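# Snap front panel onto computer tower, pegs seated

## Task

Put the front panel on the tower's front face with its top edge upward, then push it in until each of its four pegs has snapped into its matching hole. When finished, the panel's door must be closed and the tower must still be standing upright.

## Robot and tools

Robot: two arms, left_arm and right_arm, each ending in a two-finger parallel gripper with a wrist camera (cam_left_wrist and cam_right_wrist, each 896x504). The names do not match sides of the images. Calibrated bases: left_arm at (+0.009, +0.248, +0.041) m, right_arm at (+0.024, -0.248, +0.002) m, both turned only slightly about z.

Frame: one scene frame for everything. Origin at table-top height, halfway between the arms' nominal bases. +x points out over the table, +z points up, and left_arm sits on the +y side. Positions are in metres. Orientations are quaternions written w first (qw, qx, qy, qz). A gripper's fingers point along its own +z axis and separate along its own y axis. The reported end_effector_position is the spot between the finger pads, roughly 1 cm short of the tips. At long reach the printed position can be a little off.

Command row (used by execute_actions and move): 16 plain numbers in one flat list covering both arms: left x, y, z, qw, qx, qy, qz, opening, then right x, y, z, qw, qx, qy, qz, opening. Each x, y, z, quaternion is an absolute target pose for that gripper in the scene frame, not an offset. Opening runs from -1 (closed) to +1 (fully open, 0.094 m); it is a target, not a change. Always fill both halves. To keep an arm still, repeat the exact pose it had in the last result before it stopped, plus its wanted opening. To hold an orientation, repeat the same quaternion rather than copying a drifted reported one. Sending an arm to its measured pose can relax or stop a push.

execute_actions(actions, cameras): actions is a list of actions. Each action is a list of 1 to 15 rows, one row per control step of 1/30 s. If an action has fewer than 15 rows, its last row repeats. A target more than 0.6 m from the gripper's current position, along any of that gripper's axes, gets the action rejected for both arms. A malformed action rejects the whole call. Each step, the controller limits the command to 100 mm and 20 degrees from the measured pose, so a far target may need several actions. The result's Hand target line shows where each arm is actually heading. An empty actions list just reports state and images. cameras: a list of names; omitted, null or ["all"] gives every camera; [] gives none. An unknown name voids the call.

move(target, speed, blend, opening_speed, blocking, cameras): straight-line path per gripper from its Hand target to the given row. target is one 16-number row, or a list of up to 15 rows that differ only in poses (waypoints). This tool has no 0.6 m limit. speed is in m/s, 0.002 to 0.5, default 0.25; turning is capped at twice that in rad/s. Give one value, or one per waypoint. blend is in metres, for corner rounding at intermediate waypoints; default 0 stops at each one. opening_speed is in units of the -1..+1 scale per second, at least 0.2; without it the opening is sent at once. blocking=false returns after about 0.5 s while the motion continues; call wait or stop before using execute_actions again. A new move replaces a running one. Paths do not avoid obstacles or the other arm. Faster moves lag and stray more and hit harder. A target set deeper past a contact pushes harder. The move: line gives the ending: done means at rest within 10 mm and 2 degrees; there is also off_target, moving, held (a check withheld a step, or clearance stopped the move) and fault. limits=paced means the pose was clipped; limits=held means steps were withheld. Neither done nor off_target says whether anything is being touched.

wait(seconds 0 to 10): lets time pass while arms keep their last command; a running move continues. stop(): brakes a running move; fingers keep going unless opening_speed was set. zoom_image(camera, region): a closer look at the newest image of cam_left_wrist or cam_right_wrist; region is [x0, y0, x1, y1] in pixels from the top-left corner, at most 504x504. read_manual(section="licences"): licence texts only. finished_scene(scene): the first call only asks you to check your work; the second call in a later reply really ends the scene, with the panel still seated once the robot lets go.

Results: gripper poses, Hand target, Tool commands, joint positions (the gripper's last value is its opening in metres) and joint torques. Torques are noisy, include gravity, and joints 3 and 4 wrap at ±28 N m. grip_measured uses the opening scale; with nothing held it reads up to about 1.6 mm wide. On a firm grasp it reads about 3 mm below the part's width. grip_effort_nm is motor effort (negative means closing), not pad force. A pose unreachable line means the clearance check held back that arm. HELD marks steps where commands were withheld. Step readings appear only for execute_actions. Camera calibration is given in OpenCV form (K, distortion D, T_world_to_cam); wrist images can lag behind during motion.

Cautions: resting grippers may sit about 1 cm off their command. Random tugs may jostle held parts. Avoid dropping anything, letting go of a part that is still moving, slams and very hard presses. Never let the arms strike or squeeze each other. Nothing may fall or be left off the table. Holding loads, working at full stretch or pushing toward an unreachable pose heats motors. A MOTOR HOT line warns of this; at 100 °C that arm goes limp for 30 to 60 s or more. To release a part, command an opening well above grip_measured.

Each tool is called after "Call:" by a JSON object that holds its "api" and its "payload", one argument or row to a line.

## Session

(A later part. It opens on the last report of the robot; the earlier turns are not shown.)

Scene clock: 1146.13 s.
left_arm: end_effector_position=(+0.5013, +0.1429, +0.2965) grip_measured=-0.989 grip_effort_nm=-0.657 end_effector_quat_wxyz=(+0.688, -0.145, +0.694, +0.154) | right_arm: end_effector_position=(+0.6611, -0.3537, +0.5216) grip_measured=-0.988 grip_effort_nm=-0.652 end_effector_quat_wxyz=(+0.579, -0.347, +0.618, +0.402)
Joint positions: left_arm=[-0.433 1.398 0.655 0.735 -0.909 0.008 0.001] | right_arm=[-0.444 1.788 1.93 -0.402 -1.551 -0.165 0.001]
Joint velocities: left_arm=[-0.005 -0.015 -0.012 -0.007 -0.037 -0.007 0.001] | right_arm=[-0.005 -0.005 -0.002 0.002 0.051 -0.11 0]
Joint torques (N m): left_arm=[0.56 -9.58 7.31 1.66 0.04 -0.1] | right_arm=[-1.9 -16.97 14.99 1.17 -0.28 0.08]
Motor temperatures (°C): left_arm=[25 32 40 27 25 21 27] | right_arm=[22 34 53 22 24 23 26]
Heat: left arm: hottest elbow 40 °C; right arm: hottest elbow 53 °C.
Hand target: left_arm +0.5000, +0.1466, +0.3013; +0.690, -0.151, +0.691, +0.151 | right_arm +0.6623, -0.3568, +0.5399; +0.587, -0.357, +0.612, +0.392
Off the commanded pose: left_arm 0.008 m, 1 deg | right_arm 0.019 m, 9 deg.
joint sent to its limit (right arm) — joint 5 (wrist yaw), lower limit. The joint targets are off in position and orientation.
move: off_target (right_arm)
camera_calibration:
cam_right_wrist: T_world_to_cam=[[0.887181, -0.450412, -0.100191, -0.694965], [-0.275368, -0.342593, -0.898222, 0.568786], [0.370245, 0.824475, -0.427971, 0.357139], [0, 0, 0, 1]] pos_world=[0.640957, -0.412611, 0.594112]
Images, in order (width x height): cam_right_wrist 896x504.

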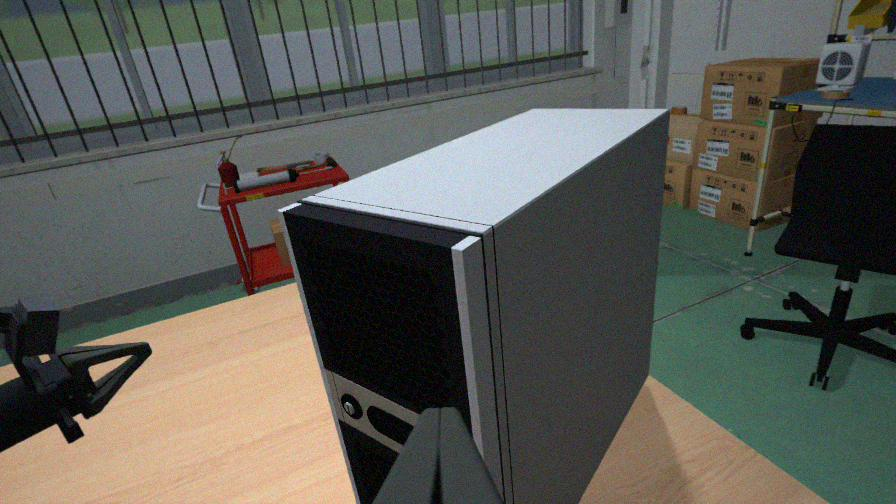

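Call:
{"api": "move", "payload": {
  "target": [
    [0.58,-0.02,0.38,0.691,-0.151,0.691,0.151,-1,0.52,-0.28,0.5,0.6,-0.15,0.76,0.15,-1],
    [0.61,-0.025,0.39,0.691,-0.151,0.691,0.151,-1,0.62,-0.2,0.39,0.691,-0.151,0.691,0.151,-1],
    [0.675,0.0,0.39,0.691,-0.151,0.691,0.151,-1,0.735,-0.144,0.39,0.691,-0.151,0.691,0.151,-1]
  ],
  "speed": [0.2,0.15,0.06]
}}

Call:
{"api": "move", "payload": {
  "target": [
    [0.708,0.015,0.39,0.691,-0.151,0.691,0.151,-1,0.772,-0.126,0.39,0.691,-0.151,0.691,0.151,-1]
  ],
  "speed": 0.025
}}

Scene clock: 1160.37 s.
left_arm: end_effector_position=(+0.6649, +0.0052, +0.3817) grip_measured=-0.989 grip_effort_nm=-0.652 end_effector_quat_wxyz=(+0.688, -0.145, +0.694, +0.155) | right_arm: end_effector_position=(+0.7212, -0.1548, +0.3631) grip_measured=-0.988 grip_effort_nm=-0.647 end_effector_quat_wxyz=(+0.678, -0.151, +0.705, +0.145)
Joint positions: left_arm=[-0.512 1.768 1.376 0.382 -0.988 0.008 0.001] | right_arm=[0.032 1.623 1.265 0.314 -0.378 -0.017 0.001]
Joint velocities: left_arm=[-0.005 0.005 0.002 -0.007 -0.007 0.066 0] | right_arm=[-0.005 -0.005 -0.022 0.007 -0.007 0.037 0]
Joint torques (N m): left_arm=[0.26 -13.1 12.59 1.59 0.06 -0.03] | right_arm=[-0.5 -14.8 14.98 1.2 0.16 0.05]
Motor temperatures (°C): left_arm=[25 32 40 27 25 21 27] | right_arm=[22 34 52 22 24 23 26]
Heat: left arm: hottest elbow 40 °C; right arm: hottest elbow 52 °C.
Hand target: left_arm +0.6777, +0.0011, +0.3870; +0.691, -0.150, +0.690, +0.151 | right_arm +0.7303, -0.1469, +0.3874; +0.690, -0.152, +0.692, +0.149
Off the commanded pose: left_arm 0.014 m, 1 deg | right_arm 0.032 m, 2 deg.
move: off_target (left_arm, right_arm)
camera_calibration:
cam_left_wrist: T_world_to_cam=[[0.415945, -0.908963, -0.027869, -0.26012], [-0.399927, -0.155313, -0.903292, 0.651179], [0.81673, 0.386865, -0.428121, -0.293987], [0, 0, 0, 1]] pos_world=[0.608728, -0.0215698, 0.455093]
cam_right_wrist: T_world_to_cam=[[0.39392, -0.919136, -0.00408508, -0.426309], [-0.424029, -0.177782, -0.888028, 0.6402], [0.815492, 0.351544, -0.459772, -0.27978], [0, 0, 0, 1]] pos_world=[0.667554, -0.179665, 0.438138]

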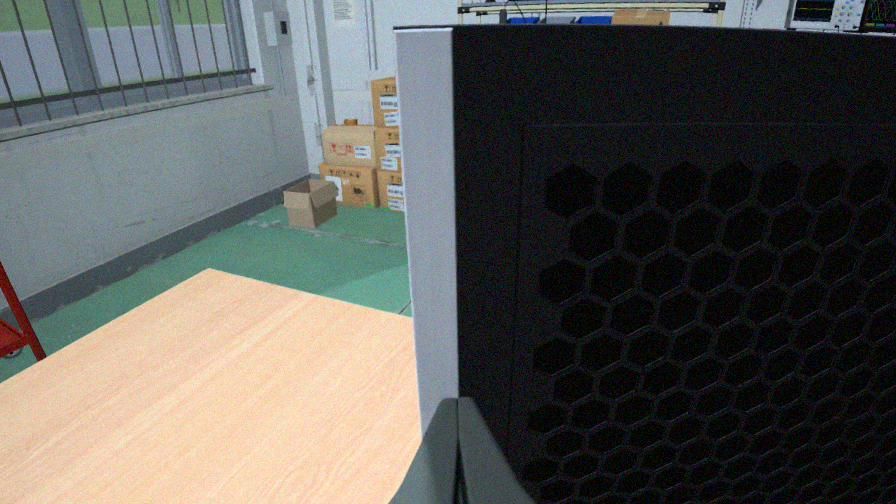

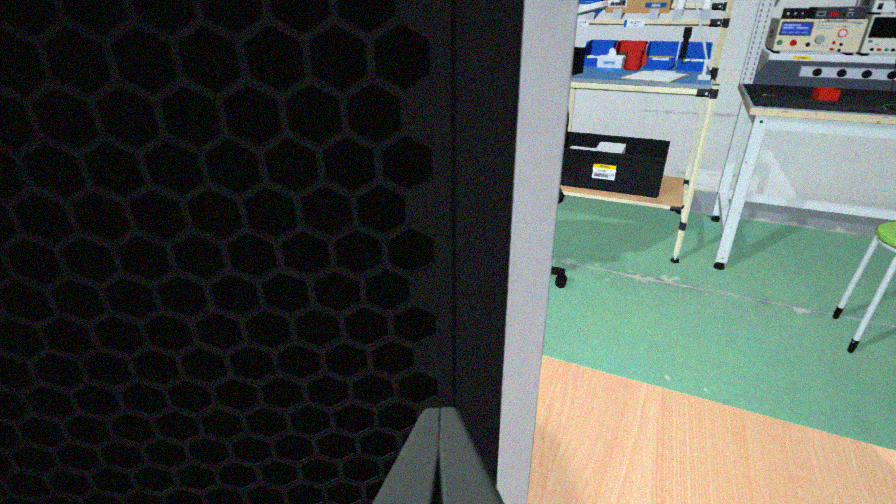

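Scene clock: 1162.57 s.
left_arm: end_effector_position=(+0.6752, +0.0026, +0.3833) grip_measured=-0.989 grip_effort_nm=-0.652 end_effector_quat_wxyz=(+0.687, -0.135, +0.698, +0.151) | right_arm: end_effector_position=(+0.7399, -0.1470, +0.3654) grip_measured=-0.988 grip_effort_nm=-0.657 end_effector_quat_wxyz=(+0.674, -0.149, +0.709, +0.145)
Joint positions: left_arm=[-0.503 1.782 1.405 0.357 -0.959 0.008 0.001] | right_arm=[0.046 1.665 1.332 0.281 -0.362 -0.013 0.001]
Joint velocities: left_arm=[-0.015 0.005 -0.012 -0.002 -0.066 -0.081 -0.001] | right_arm=[-0.024 0.005 -0.007 0.002 -0.007 0.081 0]
Joint torques (N m): left_arm=[3.55 -11.87 14.52 1.68 0.76 -0.05] | right_arm=[0.56 -11.99 20.01 1.68 0.72 0.11]
Motor temperatures (°C): left_arm=[25 32 40 27 25 21 27] | right_arm=[22 34 52 22 24 23 26]
Heat: left arm: hottest elbow 40 °C; right arm: hottest elbow 52 °C.
Hand target: left_arm +0.7044, +0.0171, +0.3888; +0.691, -0.151, +0.691, +0.151 | right_arm +0.7654, -0.1266, +0.3893; +0.691, -0.151, +0.690, +0.151
Off the commanded pose: left_arm 0.036 m, 2 deg | right_arm 0.046 m, 3 deg.
move: off_target (left_arm, right_arm)
camera_calibration:
cam_left_wrist: T_world_to_cam=[[0.3972, -0.91702, -0.0361465, -0.250826], [-0.411033, -0.142544, -0.900407, 0.662657], [0.820539, 0.372499, -0.433544, -0.301173], [0, 0, 0, 1]] pos_world=[0.619126, -0.0233677, 0.457022]
cam_right_wrist: T_world_to_cam=[[0.390912, -0.920373, -0.0100797, -0.422226], [-0.434234, -0.174755, -0.883686, 0.65794], [0.811559, 0.349821, -0.467971, -0.290981], [0, 0, 0, 1]] pos_world=[0.686902, -0.171836, 0.440986]

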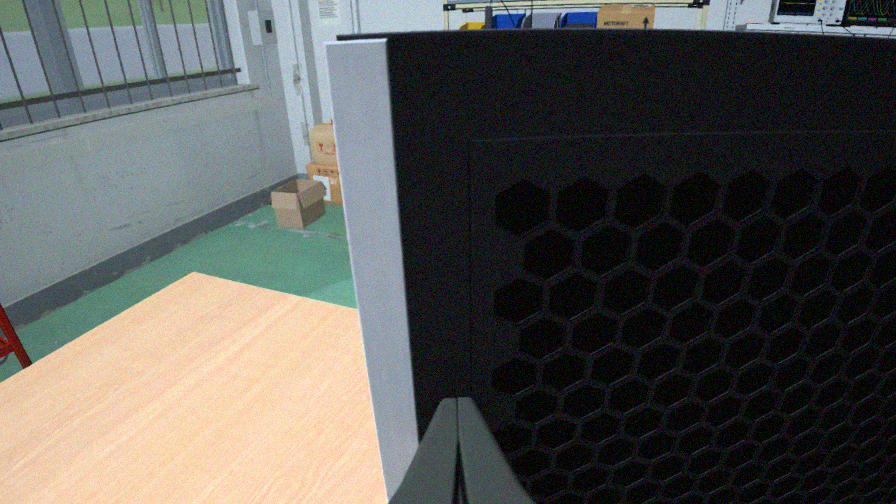

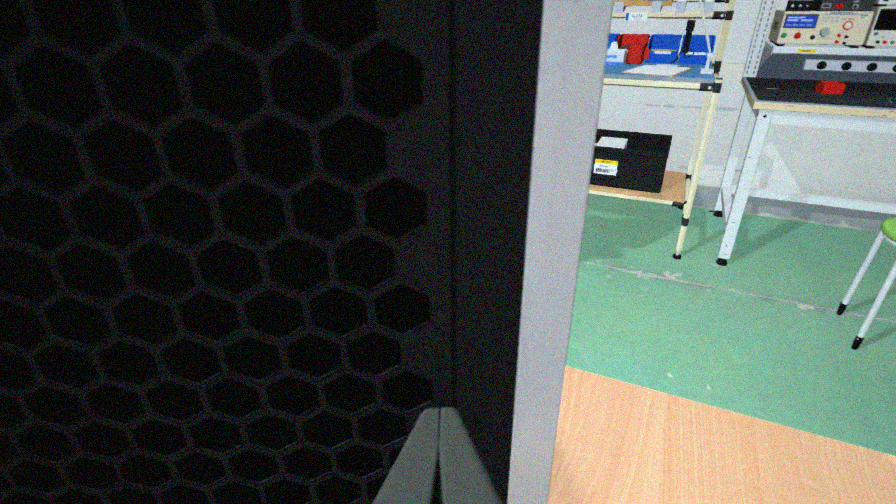

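Both top corners are in contact. I'll press a bit more, then retreat and inspect.

Call:
{"api": "move", "payload": {
  "target": [
    [0.721,0.021,0.39,0.691,-0.151,0.691,0.151,-1,0.783,-0.121,0.39,0.691,-0.151,0.691,0.151,-1]
  ],
  "speed": 0.025,
  "cameras": []
}}

Call:
{"api": "move", "payload": {
  "target": [
    [0.60,-0.02,0.40,0.691,-0.151,0.691,0.151,-1,0.64,-0.2,0.4,0.691,-0.151,0.691,0.151,-1],
    [0.50,0.10,0.38,0.691,-0.151,0.691,0.151,-1,0.5,-0.30,0.46,0.55,-0.12,0.82,0.15,-1],
    [0.5,0.15,0.3,0.691,-0.151,0.691,0.151,-1,0.66,-0.36,0.54,0.57,-0.39,0.57,0.44,-1]
  ],
  "cameras": ["cam_right_wrist"]
}}

Call:
{"api": "zoom_image", "payload": {
  "camera": "cam_right_wrist",
  "region": [400, 210, 500, 310]
}}

Call:
{"api": "zoom_image", "payload": {
  "camera": "cam_right_wrist",
  "region": [260, 180, 400, 320]
}}

Scene clock: 1171.33 s.
left_arm: end_effector_position=(+0.6861, -0.0063, +0.3864) grip_measured=-0.989 grip_effort_nm=-0.642 end_effector_quat_wxyz=(+0.691, -0.127, +0.698, +0.138) | right_arm: end_effector_position=(+0.7480, -0.1478, +0.3666) grip_measured=-0.988 grip_effort_nm=-0.647 end_effector_quat_wxyz=(+0.674, -0.146, +0.710, +0.143)
Joint positions: left_arm=[-0.501 1.804 1.442 0.35 -0.927 0.008 0.001] | right_arm=[0.046 1.683 1.359 0.27 -0.354 -0.012 0.001]
Joint velocities: left_arm=[-0.015 -0.015 -0.012 0.022 -0.051 -0.007 -0.001] | right_arm=[0.015 -0.005 -0.002 -0.002 -0.081 -0.022 0]
Joint torques (N m): left_arm=[4.6 -12.51 13.86 1.57 0.16 -0.06] | right_arm=[1.26 -11.28 20.6 1.73 0.74 0.07]
Motor temperatures (°C): left_arm=[25 32 42 27 25 21 27] | right_arm=[22 33 56 22 24 23 26]
Heat: left arm: hottest elbow 42 °C; right arm: hottest elbow 56 °C.
Hand target: left_arm +0.7164, +0.0232, +0.3889; +0.691, -0.151, +0.691, +0.151 | right_arm +0.7752, -0.1216, +0.3883; +0.691, -0.150, +0.691, +0.152
Off the commanded pose: left_arm 0.044 m, 3 deg | right_arm 0.050 m, 3 deg.
move: off_target (left_arm, right_arm)
No camera images: "cameras" was empty.

Scene clock: 1175.67 s.
left_arm: end_effector_position=(+0.4933, +0.1478, +0.3092) grip_measured=-0.989 grip_effort_nm=-0.652 end_effector_quat_wxyz=(+0.691, -0.148, +0.691, +0.152) | right_arm: end_effector_position=(+0.6596, -0.3530, +0.5248) grip_measured=-0.988 grip_effort_nm=-0.647 end_effector_quat_wxyz=(+0.579, -0.348, +0.618, +0.402)
Joint positions: left_arm=[-0.432 1.347 0.645 0.703 -0.908 0.007 0.001] | right_arm=[-0.444 1.794 1.965 -0.521 -1.551 -0.255 0.001]
Joint velocities: left_arm=[-0.015 0.015 -0.007 0.002 0.037 -0.022 0] | right_arm=[0.005 0.015 -0.007 0.002 0.007 -0.081 0]
Joint torques (N m): left_arm=[0.85 -5.83 7.51 2.45 0.1 -0.08] | right_arm=[-1.44 -17.73 14.99 1.09 -0.37 0.06]
Motor temperatures (°C): left_arm=[25 32 41 27 25 21 27] | right_arm=[22 33 55 22 24 23 26]
Heat: left arm: hottest elbow 41 °C; right arm: hottest elbow 55 °C.
Hand target: left_arm +0.4963, +0.1492, +0.3028; +0.690, -0.151, +0.692, +0.151 | right_arm +0.6617, -0.3567, +0.5416; +0.586, -0.358, +0.612, +0.392
Off the commanded pose: left_arm 0.012 m, 0 deg | right_arm 0.017 m, 9 deg.
joint sent to its limit (right arm) — joint 5 (wrist yaw), lower limit. The joint targets are off in position and orientation.
move: off_target (left_arm, right_arm)
camera_calibration:
cam_right_wrist: T_world_to_cam=[[0.887387, -0.450101, -0.0997664, -0.69325], [-0.275538, -0.344293, -0.897519, 0.570664], [0.369625, 0.823937, -0.429541, 0.359552], [0, 0, 0, 1]] pos_world=[0.639521, -0.411805, 0.597461]
Images, in order (width x height): cam_right_wrist 896x504.

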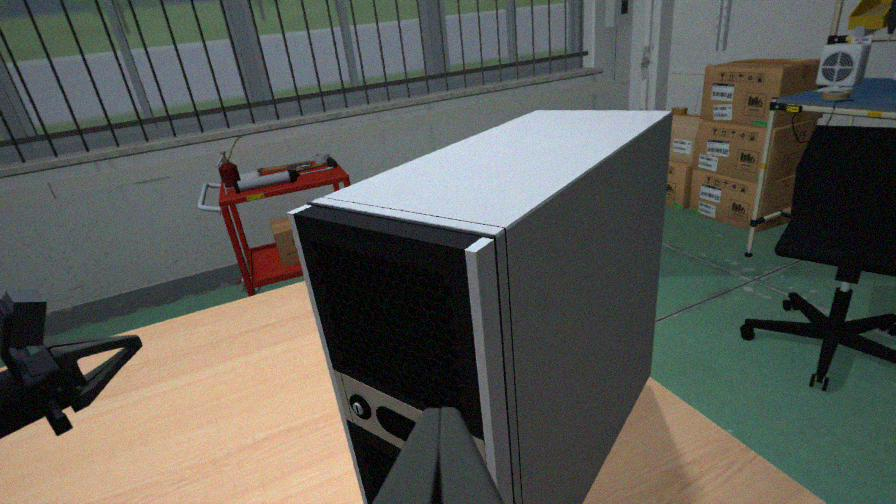

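Scaled by 5.040 from the camera's 896x504 image, which has a finer 1280x720 frame.

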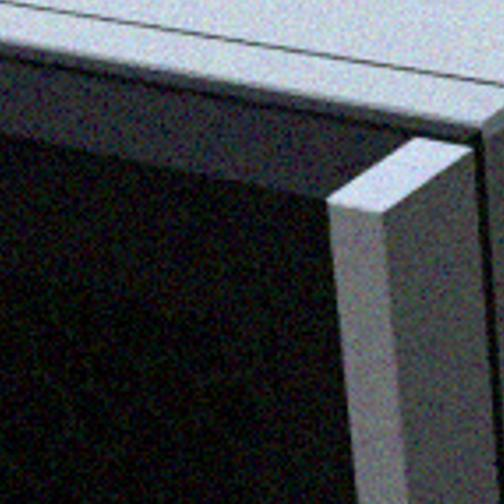

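Scaled by 3.600 from the camera's 896x504 image, which has a finer 1280x720 frame.

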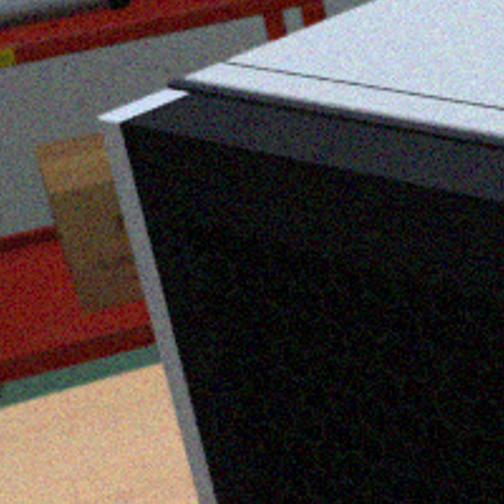

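Call:
{"api": "move", "payload": {
  "target": [0.645,0.15,0.25,0.622,0.390,0.579,-0.357,-1,0.5,-0.30,0.46,0.55,-0.12,0.82,0.15,-1],
  "cameras": ["cam_left_wrist"]
}}

Call:
{"api": "zoom_image", "payload": {
  "camera": "cam_left_wrist",
  "region": [380, 0, 600, 220]
}}

Call:
{"api": "zoom_image", "payload": {
  "camera": "cam_left_wrist",
  "region": [380, 280, 600, 500]
}}

Scene clock: 1186.57 s.
left_arm: end_effector_position=(+0.6327, +0.1460, +0.2485) grip_measured=-0.989 grip_effort_nm=-0.642 end_effector_quat_wxyz=(+0.623, +0.387, +0.577, -0.360) | right_arm: end_effector_position=(+0.4993, -0.3081, +0.4538) grip_measured=-0.988 grip_effort_nm=-0.652 end_effector_quat_wxyz=(+0.546, -0.122, +0.816, +0.143)
Joint positions: left_arm=[0.145 1.902 1.106 0.898 1.209 -0.029 0.001] | right_arm=[-0.368 1.09 1.226 -0.63 -0.698 -0.226 0.001]
Joint velocities: left_arm=[-0.015 -0.005 0.007 0.002 0.022 -0.037 0] | right_arm=[0.005 -0.005 0.002 -0.007 -0.125 -0.007 0]
Joint torques (N m): left_arm=[0.5 -12.51 9.76 2.29 0.01 -0.09] | right_arm=[-0.26 -8.88 10.32 0.92 -0.05 0.05]
Motor temperatures (°C): left_arm=[25 31 40 27 25 21 27] | right_arm=[22 33 54 22 24 23 26]
Heat: left arm: hottest elbow 40 °C; right arm: hottest elbow 54 °C.
Hand target: left_arm +0.6450, +0.1500, +0.2494; +0.628, +0.388, +0.572, -0.358 | right_arm +0.4969, -0.3016, +0.4565; +0.545, -0.122, +0.816, +0.148
Off the commanded pose: left_arm 0.013 m, 1 deg | right_arm 0.010 m, 1 deg.
move: off_target (left_arm)
camera_calibration:
cam_left_wrist: T_world_to_cam=[[-0.89284, -0.443644, -0.0775676, 0.650077], [-0.109567, 0.38102, -0.918052, 0.281454], [0.436843, -0.811174, -0.388798, 0.0262736], [0, 0, 0, 1]] pos_world=[0.599775, 0.202476, 0.319029]
Images, in order (width x height): cam_left_wrist 896x504.

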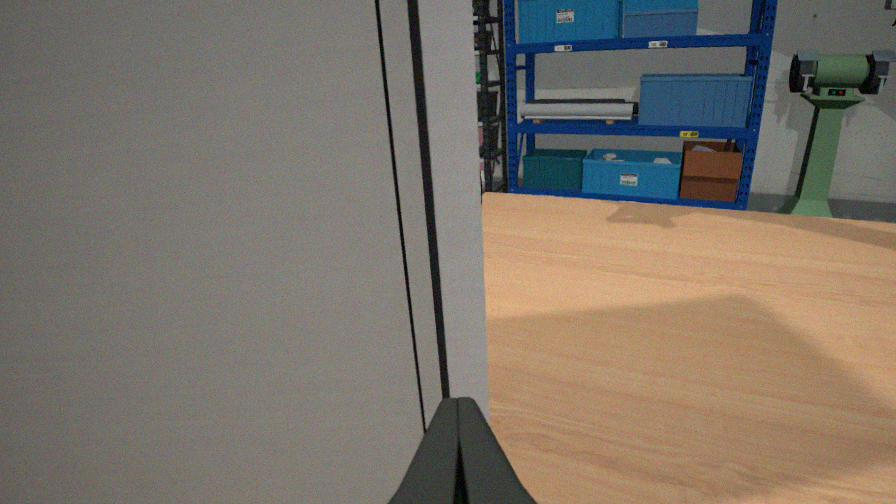

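Scaled by 2.291 from the camera's 896x504 image, which has a finer 1280x720 frame.

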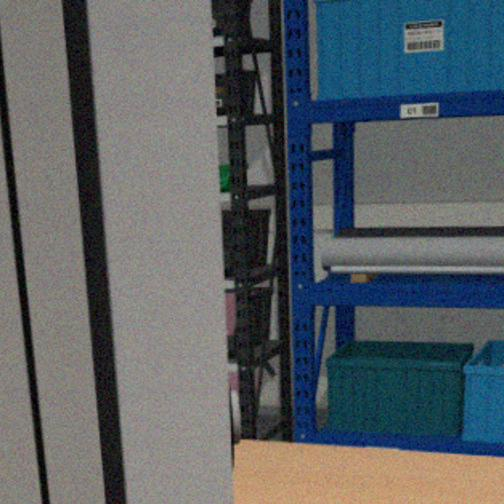

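Scaled by 2.291 from the camera's 896x504 image, which has a finer 1280x720 frame.

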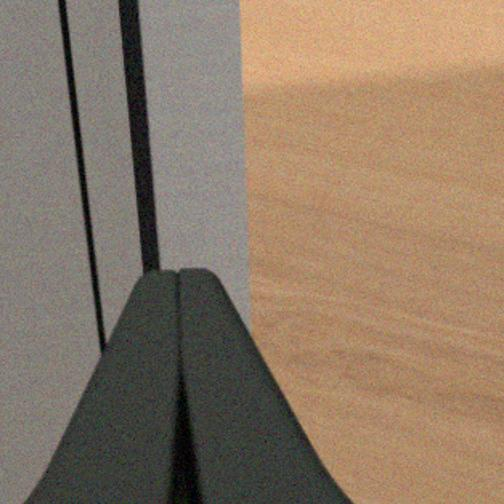

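Call:
{"api": "move", "payload": {
  "target": [
    [0.52,0.13,0.26,0.691,0,0.691,0,-1,0.5,-0.30,0.46,0.55,-0.12,0.82,0.15,-1],
    [0.57,-0.035,0.15,0.691,-0.151,0.691,0.151,-1,0.5,-0.30,0.46,0.55,-0.12,0.82,0.15,-1],
    [0.68,0.007,0.12,0.691,-0.151,0.691,0.151,-1,0.5,-0.30,0.46,0.55,-0.12,0.82,0.15,-1]
  ],
  "speed": [0.2,0.2,0.08],
  "cameras": []
}}

Call:
{"api": "move", "payload": {
  "target": [0.735,0.038,0.12,0.691,-0.151,0.691,0.151,-1,0.5,-0.30,0.46,0.55,-0.12,0.82,0.15,-1],
  "speed": 0.03,
  "cameras": ["cam_left_wrist"]
}}

Scene clock: 1201.97 s.
left_arm: end_effector_position=(+0.6691, +0.0151, +0.1275) grip_measured=-0.989 grip_effort_nm=-0.657 end_effector_quat_wxyz=(+0.689, -0.147, +0.693, +0.155) | right_arm: end_effector_position=(+0.4999, -0.3060, +0.4536) grip_measured=-0.988 grip_effort_nm=-0.657 end_effector_quat_wxyz=(+0.545, -0.118, +0.817, +0.146)
Joint positions: left_arm=[-0.494 2.185 1.224 0.955 -0.973 0.008 0.001] | right_arm=[-0.362 1.09 1.226 -0.63 -0.693 -0.213 0.001]
Joint velocities: left_arm=[-0.005 -0.005 -0.002 -0.002 0.007 0.051 0] | right_arm=[-0.024 0.005 0.002 0.002 -0.037 -0.007 0]
Joint torques (N m): left_arm=[0.09 -14.92 8.62 1.55 0.07 0.07] | right_arm=[-0.56 -8.29 11.19 1.21 -0.09 0.09]
Motor temperatures (°C): left_arm=[25 31 40 27 25 21 27] | right_arm=[22 32 52 22 24 23 26]
Heat: left arm: hottest elbow 40 °C; right arm: hottest elbow 52 °C.
Hand target: left_arm +0.6780, +0.0110, +0.1192; +0.687, -0.144, +0.694, +0.157 | right_arm +0.4999, -0.3001, +0.4600; +0.547, -0.119, +0.815, +0.149
Off the commanded pose: left_arm 0.016 m, 1 deg | right_arm 0.009 m, 1 deg.
move: off_target (left_arm)
No camera images: "cameras" was empty.

Scene clock: 1204.40 s.
left_arm: end_effector_position=(+0.6820, +0.0023, +0.1203) grip_measured=-0.989 grip_effort_nm=-0.642 end_effector_quat_wxyz=(+0.688, -0.122, +0.702, +0.139) | right_arm: end_effector_position=(+0.4999, -0.3060, +0.4536) grip_measured=-0.988 grip_effort_nm=-0.652 end_effector_quat_wxyz=(+0.545, -0.118, +0.817, +0.146)
Joint positions: left_arm=[-0.491 2.208 1.259 0.926 -0.912 0.008 0.001] | right_arm=[-0.362 1.09 1.226 -0.63 -0.693 -0.213 0.001]
Joint velocities: left_arm=[0.005 0.005 -0.002 0.027 0.007 0.022 0] | right_arm=[-0.005 0.005 -0.007 -0.022 0.007 -0.022 0.001]
Joint torques (N m): left_arm=[6.59 -13.98 13.07 1.11 0.96 -0.04] | right_arm=[-0.32 -8.64 11.21 1.13 -0.07 0.04]
Motor temperatures (°C): left_arm=[25 31 40 27 25 21 27] | right_arm=[22 32 52 22 24 23 26]
Heat: left arm: hottest elbow 40 °C; right arm: hottest elbow 52 °C.
Hand target: left_arm +0.7253, +0.0421, +0.1211; +0.691, -0.151, +0.691, +0.151 | right_arm +0.4999, -0.3001, +0.4600; +0.547, -0.119, +0.815, +0.149
Off the commanded pose: left_arm 0.064 m, 4 deg | right_arm 0.009 m, 1 deg.
move: off_target (left_arm)
camera_calibration:
cam_left_wrist: T_world_to_cam=[[0.364661, -0.930352, -0.0383073, -0.240879], [-0.418882, -0.127165, -0.899092, 0.433756], [0.831601, 0.34391, -0.43608, -0.427859], [0, 0, 0, 1]] pos_world=[0.625339, -0.0217985, 0.194178]
Images, in order (width x height): cam_left_wrist 896x504.

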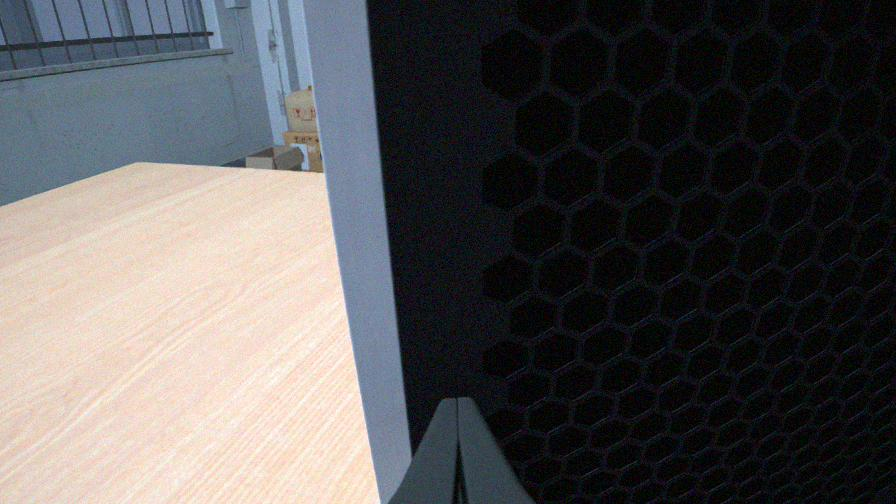

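Call:
{"api": "move", "payload": {
  "target": [0.755,0.045,0.12,0.691,-0.151,0.691,0.151,-1,0.5,-0.30,0.46,0.55,-0.12,0.82,0.15,-1],
  "speed": 0.03,
  "cameras": []
}}

Call:
{"api": "move", "payload": {
  "target": [
    [0.62,-0.01,0.2,0.691,-0.151,0.691,0.151,-1,0.5,-0.30,0.46,0.55,-0.12,0.82,0.15,-1],
    [0.64,-0.005,0.39,0.691,-0.151,0.691,0.151,-1,0.5,-0.30,0.46,0.55,-0.12,0.82,0.15,-1],
    [0.69,0.012,0.39,0.691,-0.151,0.691,0.151,-1,0.5,-0.30,0.46,0.55,-0.12,0.82,0.15,-1]
  ],
  "speed": [0.2,0.2,0.06],
  "cameras": []
}}

Call:
{"api": "move", "payload": {
  "target": [0.735,0.034,0.39,0.691,-0.151,0.691,0.151,-1,0.5,-0.30,0.46,0.55,-0.12,0.82,0.15,-1],
  "speed": 0.03,
  "cameras": ["cam_left_wrist"]
}}

Scene clock: 1214.77 s.
left_arm: end_effector_position=(+0.6870, -0.0055, +0.1166) grip_measured=-0.989 grip_effort_nm=-0.647 end_effector_quat_wxyz=(+0.687, -0.111, +0.706, +0.133) | right_arm: end_effector_position=(+0.4999, -0.3060, +0.4536) grip_measured=-0.988 grip_effort_nm=-0.652 end_effector_quat_wxyz=(+0.545, -0.118, +0.817, +0.146)
Joint positions: left_arm=[-0.494 2.219 1.276 0.908 -0.89 0.008 0.001] | right_arm=[-0.362 1.09 1.226 -0.63 -0.693 -0.213 0.001]
Joint velocities: left_arm=[-0.024 -0.024 -0.012 -0.022 -0.022 0.007 -0.001] | right_arm=[-0.005 -0.015 -0.002 0.012 -0.022 0.007 0]
Joint torques (N m): left_arm=[8.59 -13.68 14.17 1.07 0.97 -0.05] | right_arm=[-0.15 -9 11.33 1.18 -0.05 0.04]
Motor temperatures (°C): left_arm=[25 31 40 27 25 21 27] | right_arm=[22 32 52 22 24 23 26]
Heat: left arm: hottest elbow 40 °C; right arm: hottest elbow 52 °C.
Hand target: left_arm +0.7397, +0.0509, +0.1220; +0.691, -0.151, +0.691, +0.151 | right_arm +0.4999, -0.3001, +0.4600; +0.547, -0.119, +0.815, +0.149
Off the commanded pose: left_arm 0.085 m, 5 deg | right_arm 0.009 m, 1 deg.
move: off_target (left_arm)
No camera images: "cameras" was empty.

Scene clock: 1217.97 s.
left_arm: end_effector_position=(+0.6763, +0.0102, +0.3852) grip_measured=-0.989 grip_effort_nm=-0.647 end_effector_quat_wxyz=(+0.688, -0.142, +0.695, +0.153) | right_arm: end_effector_position=(+0.4999, -0.3060, +0.4536) grip_measured=-0.988 grip_effort_nm=-0.647 end_effector_quat_wxyz=(+0.545, -0.118, +0.817, +0.146)
Joint positions: left_arm=[-0.493 1.78 1.402 0.368 -0.963 0.008 0.001] | right_arm=[-0.362 1.09 1.226 -0.63 -0.693 -0.213 0.001]
Joint velocities: left_arm=[-0.015 -0.005 -0.012 -0.002 0.051 -0.081 0] | right_arm=[-0.015 -0.005 -0.012 -0.007 0.022 -0.066 -0.001]
Joint torques (N m): left_arm=[0.79 -12.92 12.94 1.62 0.11 -0.05] | right_arm=[-0.26 -8 11.34 1.11 -0.04 0.05]
Motor temperatures (°C): left_arm=[25 31 40 27 25 21 27] | right_arm=[22 32 51 22 24 23 26]
Heat: left arm: hottest elbow 40 °C; right arm: hottest elbow 51 °C.
Hand target: left_arm +0.6926, +0.0103, +0.3882; +0.691, -0.151, +0.691, +0.151 | right_arm +0.4999, -0.3001, +0.4600; +0.547, -0.119, +0.815, +0.149
Off the commanded pose: left_arm 0.015 m, 1 deg | right_arm 0.009 m, 1 deg.
move: off_target (left_arm)
No camera images: "cameras" was empty.

Scene clock: 1219.87 s.
left_arm: end_effector_position=(+0.6835, +0.0008, +0.3855) grip_measured=-0.989 grip_effort_nm=-0.647 end_effector_quat_wxyz=(+0.689, -0.125, +0.700, +0.140) | right_arm: end_effector_position=(+0.4999, -0.3060, +0.4536) grip_measured=-0.988 grip_effort_nm=-0.647 end_effector_quat_wxyz=(+0.545, -0.118, +0.817, +0.146)
Joint positions: left_arm=[-0.493 1.79 1.423 0.347 -0.92 0.008 0.001] | right_arm=[-0.362 1.09 1.226 -0.63 -0.693 -0.213 0.001]
Joint velocities: left_arm=[-0.015 -0.005 -0.007 -0.007 -0.051 0.095 0.001] | right_arm=[0.015 -0.005 0.017 -0.002 -0.007 -0.022 0]
Joint torques (N m): left_arm=[6.18 -10.81 15.51 1.76 1.12 -0.03] | right_arm=[-1.08 -8.29 11.28 1.03 -0.06 0.06]
Motor temperatures (°C): left_arm=[25 31 41 27 25 21 27] | right_arm=[22 32 51 22 24 23 26]
Heat: left arm: hottest elbow 41 °C; right arm: hottest elbow 51 °C.
Hand target: left_arm +0.7260, +0.0383, +0.3879; +0.691, -0.151, +0.691, +0.151 | right_arm +0.4999, -0.3001, +0.4600; +0.547, -0.119, +0.815, +0.149
Off the commanded pose: left_arm 0.061 m, 3 deg | right_arm 0.009 m, 1 deg.
move: off_target (left_arm)
camera_calibration:
cam_left_wrist: T_world_to_cam=[[0.370464, -0.928187, -0.0350029, -0.237888], [-0.414944, -0.131665, -0.90027, 0.670438], [0.83101, 0.348042, -0.433923, -0.313351], [0, 0, 0, 1]] pos_world=[0.626722, -0.0234723, 0.459278]
Images, in order (width x height): cam_left_wrist 896x504.

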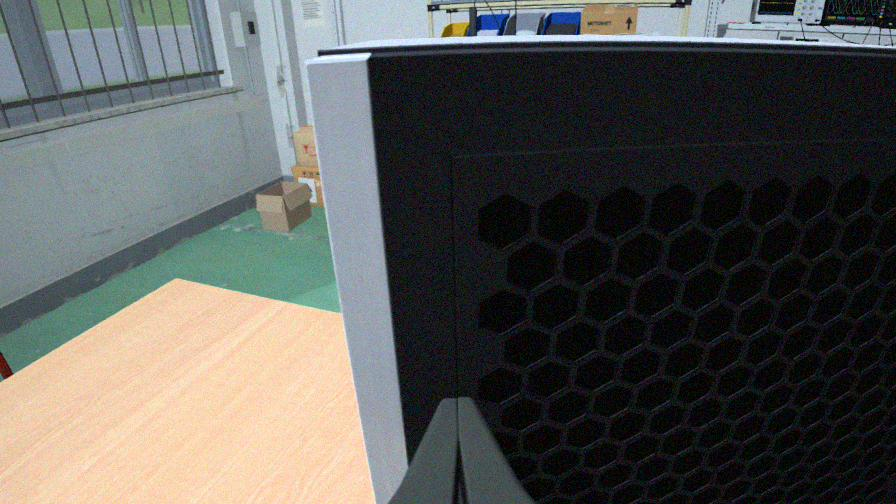

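Call:
{"api": "move", "payload": {
  "target": [0.748,0.038,0.39,0.691,-0.151,0.691,0.151,-1,0.5,-0.30,0.46,0.55,-0.12,0.82,0.15,-1],
  "speed": 0.03,
  "cameras": []
}}

Call:
{"api": "move", "payload": {
  "target": [
    [0.62,-0.01,0.38,0.691,-0.151,0.691,0.151,-1,0.5,-0.30,0.46,0.55,-0.12,0.82,0.15,-1],
    [0.52,0.14,0.3,0.691,0,0.691,0,-1,0.62,-0.13,0.64,0.25,-0.1,0.94,0.16,-1],
    [0.645,0.17,0.25,0.622,0.390,0.579,-0.357,-1,0.62,-0.13,0.64,0.25,-0.1,0.94,0.16,-1]
  ]
}}

Call:
{"api": "zoom_image", "payload": {
  "camera": "cam_left_wrist",
  "region": [380, 0, 600, 220]
}}

Call:
{"api": "zoom_image", "payload": {
  "camera": "cam_right_wrist",
  "region": [270, 170, 690, 420]
}}

Scene clock: 1229.13 s.
left_arm: end_effector_position=(+0.6867, -0.0039, +0.3869) grip_measured=-0.989 grip_effort_nm=-0.642 end_effector_quat_wxyz=(+0.689, -0.120, +0.701, +0.136) | right_arm: end_effector_position=(+0.4999, -0.3060, +0.4536) grip_measured=-0.988 grip_effort_nm=-0.652 end_effector_quat_wxyz=(+0.545, -0.118, +0.817, +0.146)
Joint positions: left_arm=[-0.495 1.796 1.436 0.339 -0.908 0.008 0.001] | right_arm=[-0.362 1.09 1.226 -0.63 -0.693 -0.213 0.001]
Joint velocities: left_arm=[-0.005 -0.015 -0.007 0.002 -0.051 -0.007 0] | right_arm=[0.005 -0.015 0.002 -0.007 -0.037 0.051 0]
Joint torques (N m): left_arm=[7.53 -10.11 16.28 1.8 1.19 -0.03] | right_arm=[-0.5 -8.29 11.18 1.39 -0.05 0.05]
Motor temperatures (°C): left_arm=[25 31 42 27 25 21 27] | right_arm=[22 32 51 22 24 23 26]
Heat: left arm: hottest elbow 42 °C; right arm: hottest elbow 51 °C.
Hand target: left_arm +0.7353, +0.0434, +0.3876; +0.691, -0.151, +0.691, +0.151 | right_arm +0.4999, -0.3001, +0.4600; +0.547, -0.119, +0.815, +0.149
Off the commanded pose: left_arm 0.074 m, 4 deg | right_arm 0.009 m, 1 deg.
move: off_target (left_arm)
No camera images: "cameras" was empty.

Scene clock: 1234.43 s.
left_arm: end_effector_position=(+0.6294, +0.1651, +0.2516) grip_measured=-0.989 grip_effort_nm=-0.637 end_effector_quat_wxyz=(+0.623, +0.385, +0.577, -0.361) | right_arm: end_effector_position=(+0.6217, -0.1337, +0.6305) grip_measured=-0.988 grip_effort_nm=-0.647 end_effector_quat_wxyz=(+0.402, -0.080, +0.894, +0.182)
Joint positions: left_arm=[0.18 1.896 1.103 0.91 1.242 -0.047 0.001] | right_arm=[0.089 1.906 2.879 -1.675 -0.324 0.072 0.001]
Joint velocities: left_arm=[-0.005 -0.005 -0.002 -0.017 -0.022 -0.066 0] | right_arm=[-0.015 0.005 0.002 -0.012 0.022 0.037 0]
Joint torques (N m): left_arm=[0.5 -12.51 9.72 2.19 -0.01 -0.09] | right_arm=[-0.91 -15.33 9.92 1.39 -0.23 0.08]
Motor temperatures (°C): left_arm=[25 31 42 27 25 21 27] | right_arm=[22 32 51 22 24 23 26]
Heat: left arm: hottest elbow 42 °C; right arm: hottest elbow 51 °C.
Hand target: left_arm +0.6415, +0.1689, +0.2524; +0.628, +0.387, +0.572, -0.358 | right_arm +0.6194, -0.1315, +0.6417; +0.415, -0.079, +0.887, +0.187
Off the commanded pose: left_arm 0.016 m, 1 deg | right_arm 0.010 m, 19 deg.
elbow stopped short (right arm): the move would have taken joint 3 (elbow) straighter than the controller allows.
move: off_target (left_arm, right_arm)
camera_calibration:
cam_left_wrist: T_world_to_cam=[[-0.892466, -0.444789, -0.0752786, 0.655236], [-0.111239, 0.378705, -0.918808, 0.278318], [0.437184, -0.811631, -0.38746, 0.0439638], [0, 0, 0, 1]] pos_world=[0.596516, 0.221724, 0.32208]
cam_right_wrist: T_world_to_cam=[[0.273799, -0.927607, -0.254124, -0.13542], [-0.897393, -0.151334, -0.414469, 0.838453], [0.346006, 0.34153, -0.873863, 0.468526], [0, 0, 0, 1]] pos_world=[0.627386, -0.158746, 0.722527]

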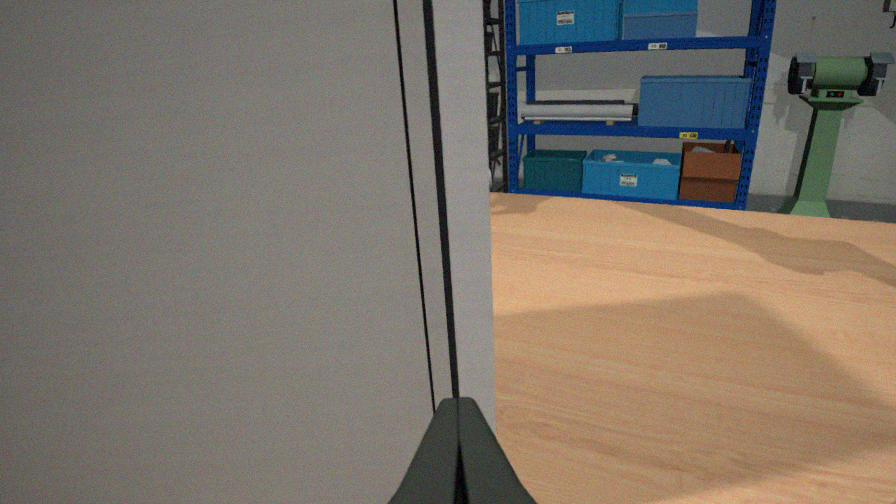

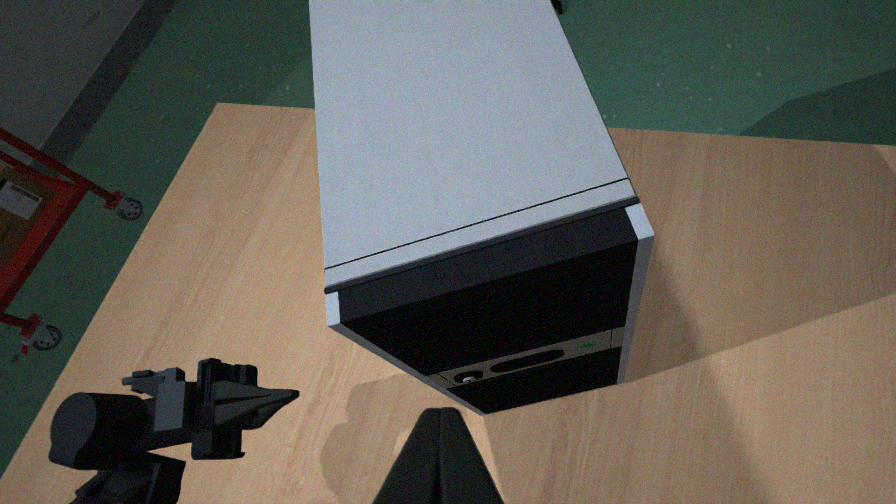

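Scaled by 2.291 from the camera's 896x504 image, which has a finer 1280x720 frame.

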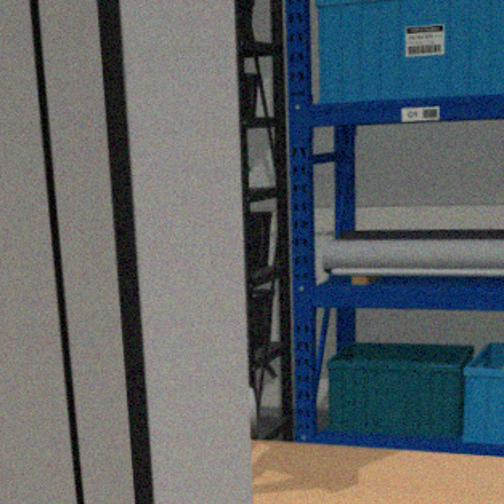

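Scaled by 1.200 from the camera's 896x504 image, which has a finer 1280x720 frame.

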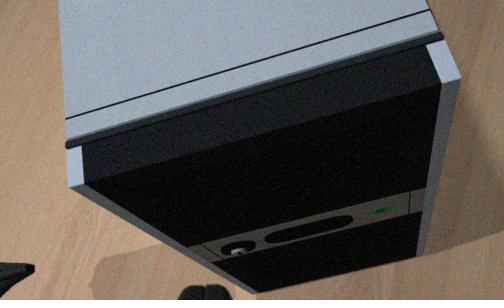

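Call:
{"api": "finished_scene", "payload": {
  "scene": 1
}}

This call ended nothing. Check each condition of the task against the scene as it is now, look again where you are not sure, and mend what is not met. Then call finished_scene again.

Call:
{"api": "zoom_image", "payload": {
  "camera": "cam_right_wrist",
  "region": [580, 160, 680, 250]
}}

Call:
{"api": "zoom_image", "payload": {
  "camera": "cam_right_wrist",
  "region": [300, 250, 400, 340]
}}

Scaled by 5.040 from the camera's 896x504 image, which has a finer 1280x720 frame.

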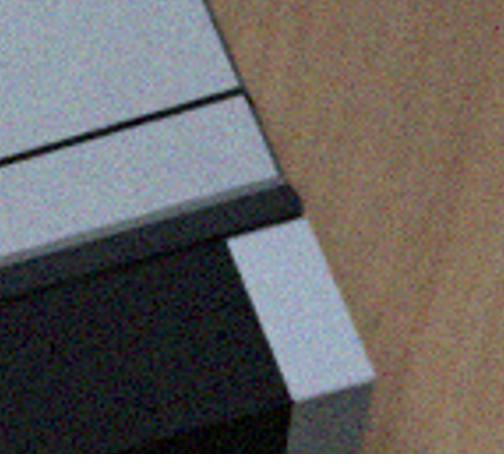

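Scaled by 5.040 from the camera's 896x504 image, which has a finer 1280x720 frame.

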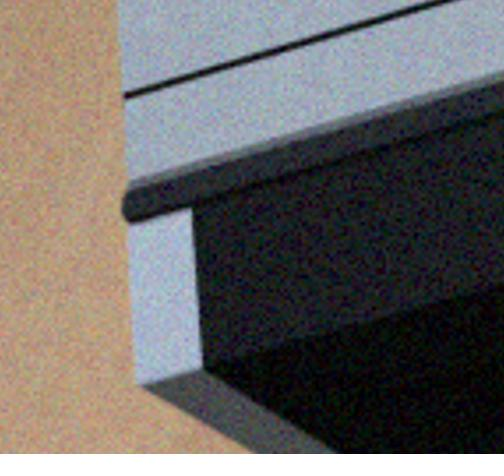

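Call:
{"api": "finished_scene", "payload": {
  "scene": 1
}}

The scene is finished: the task was done.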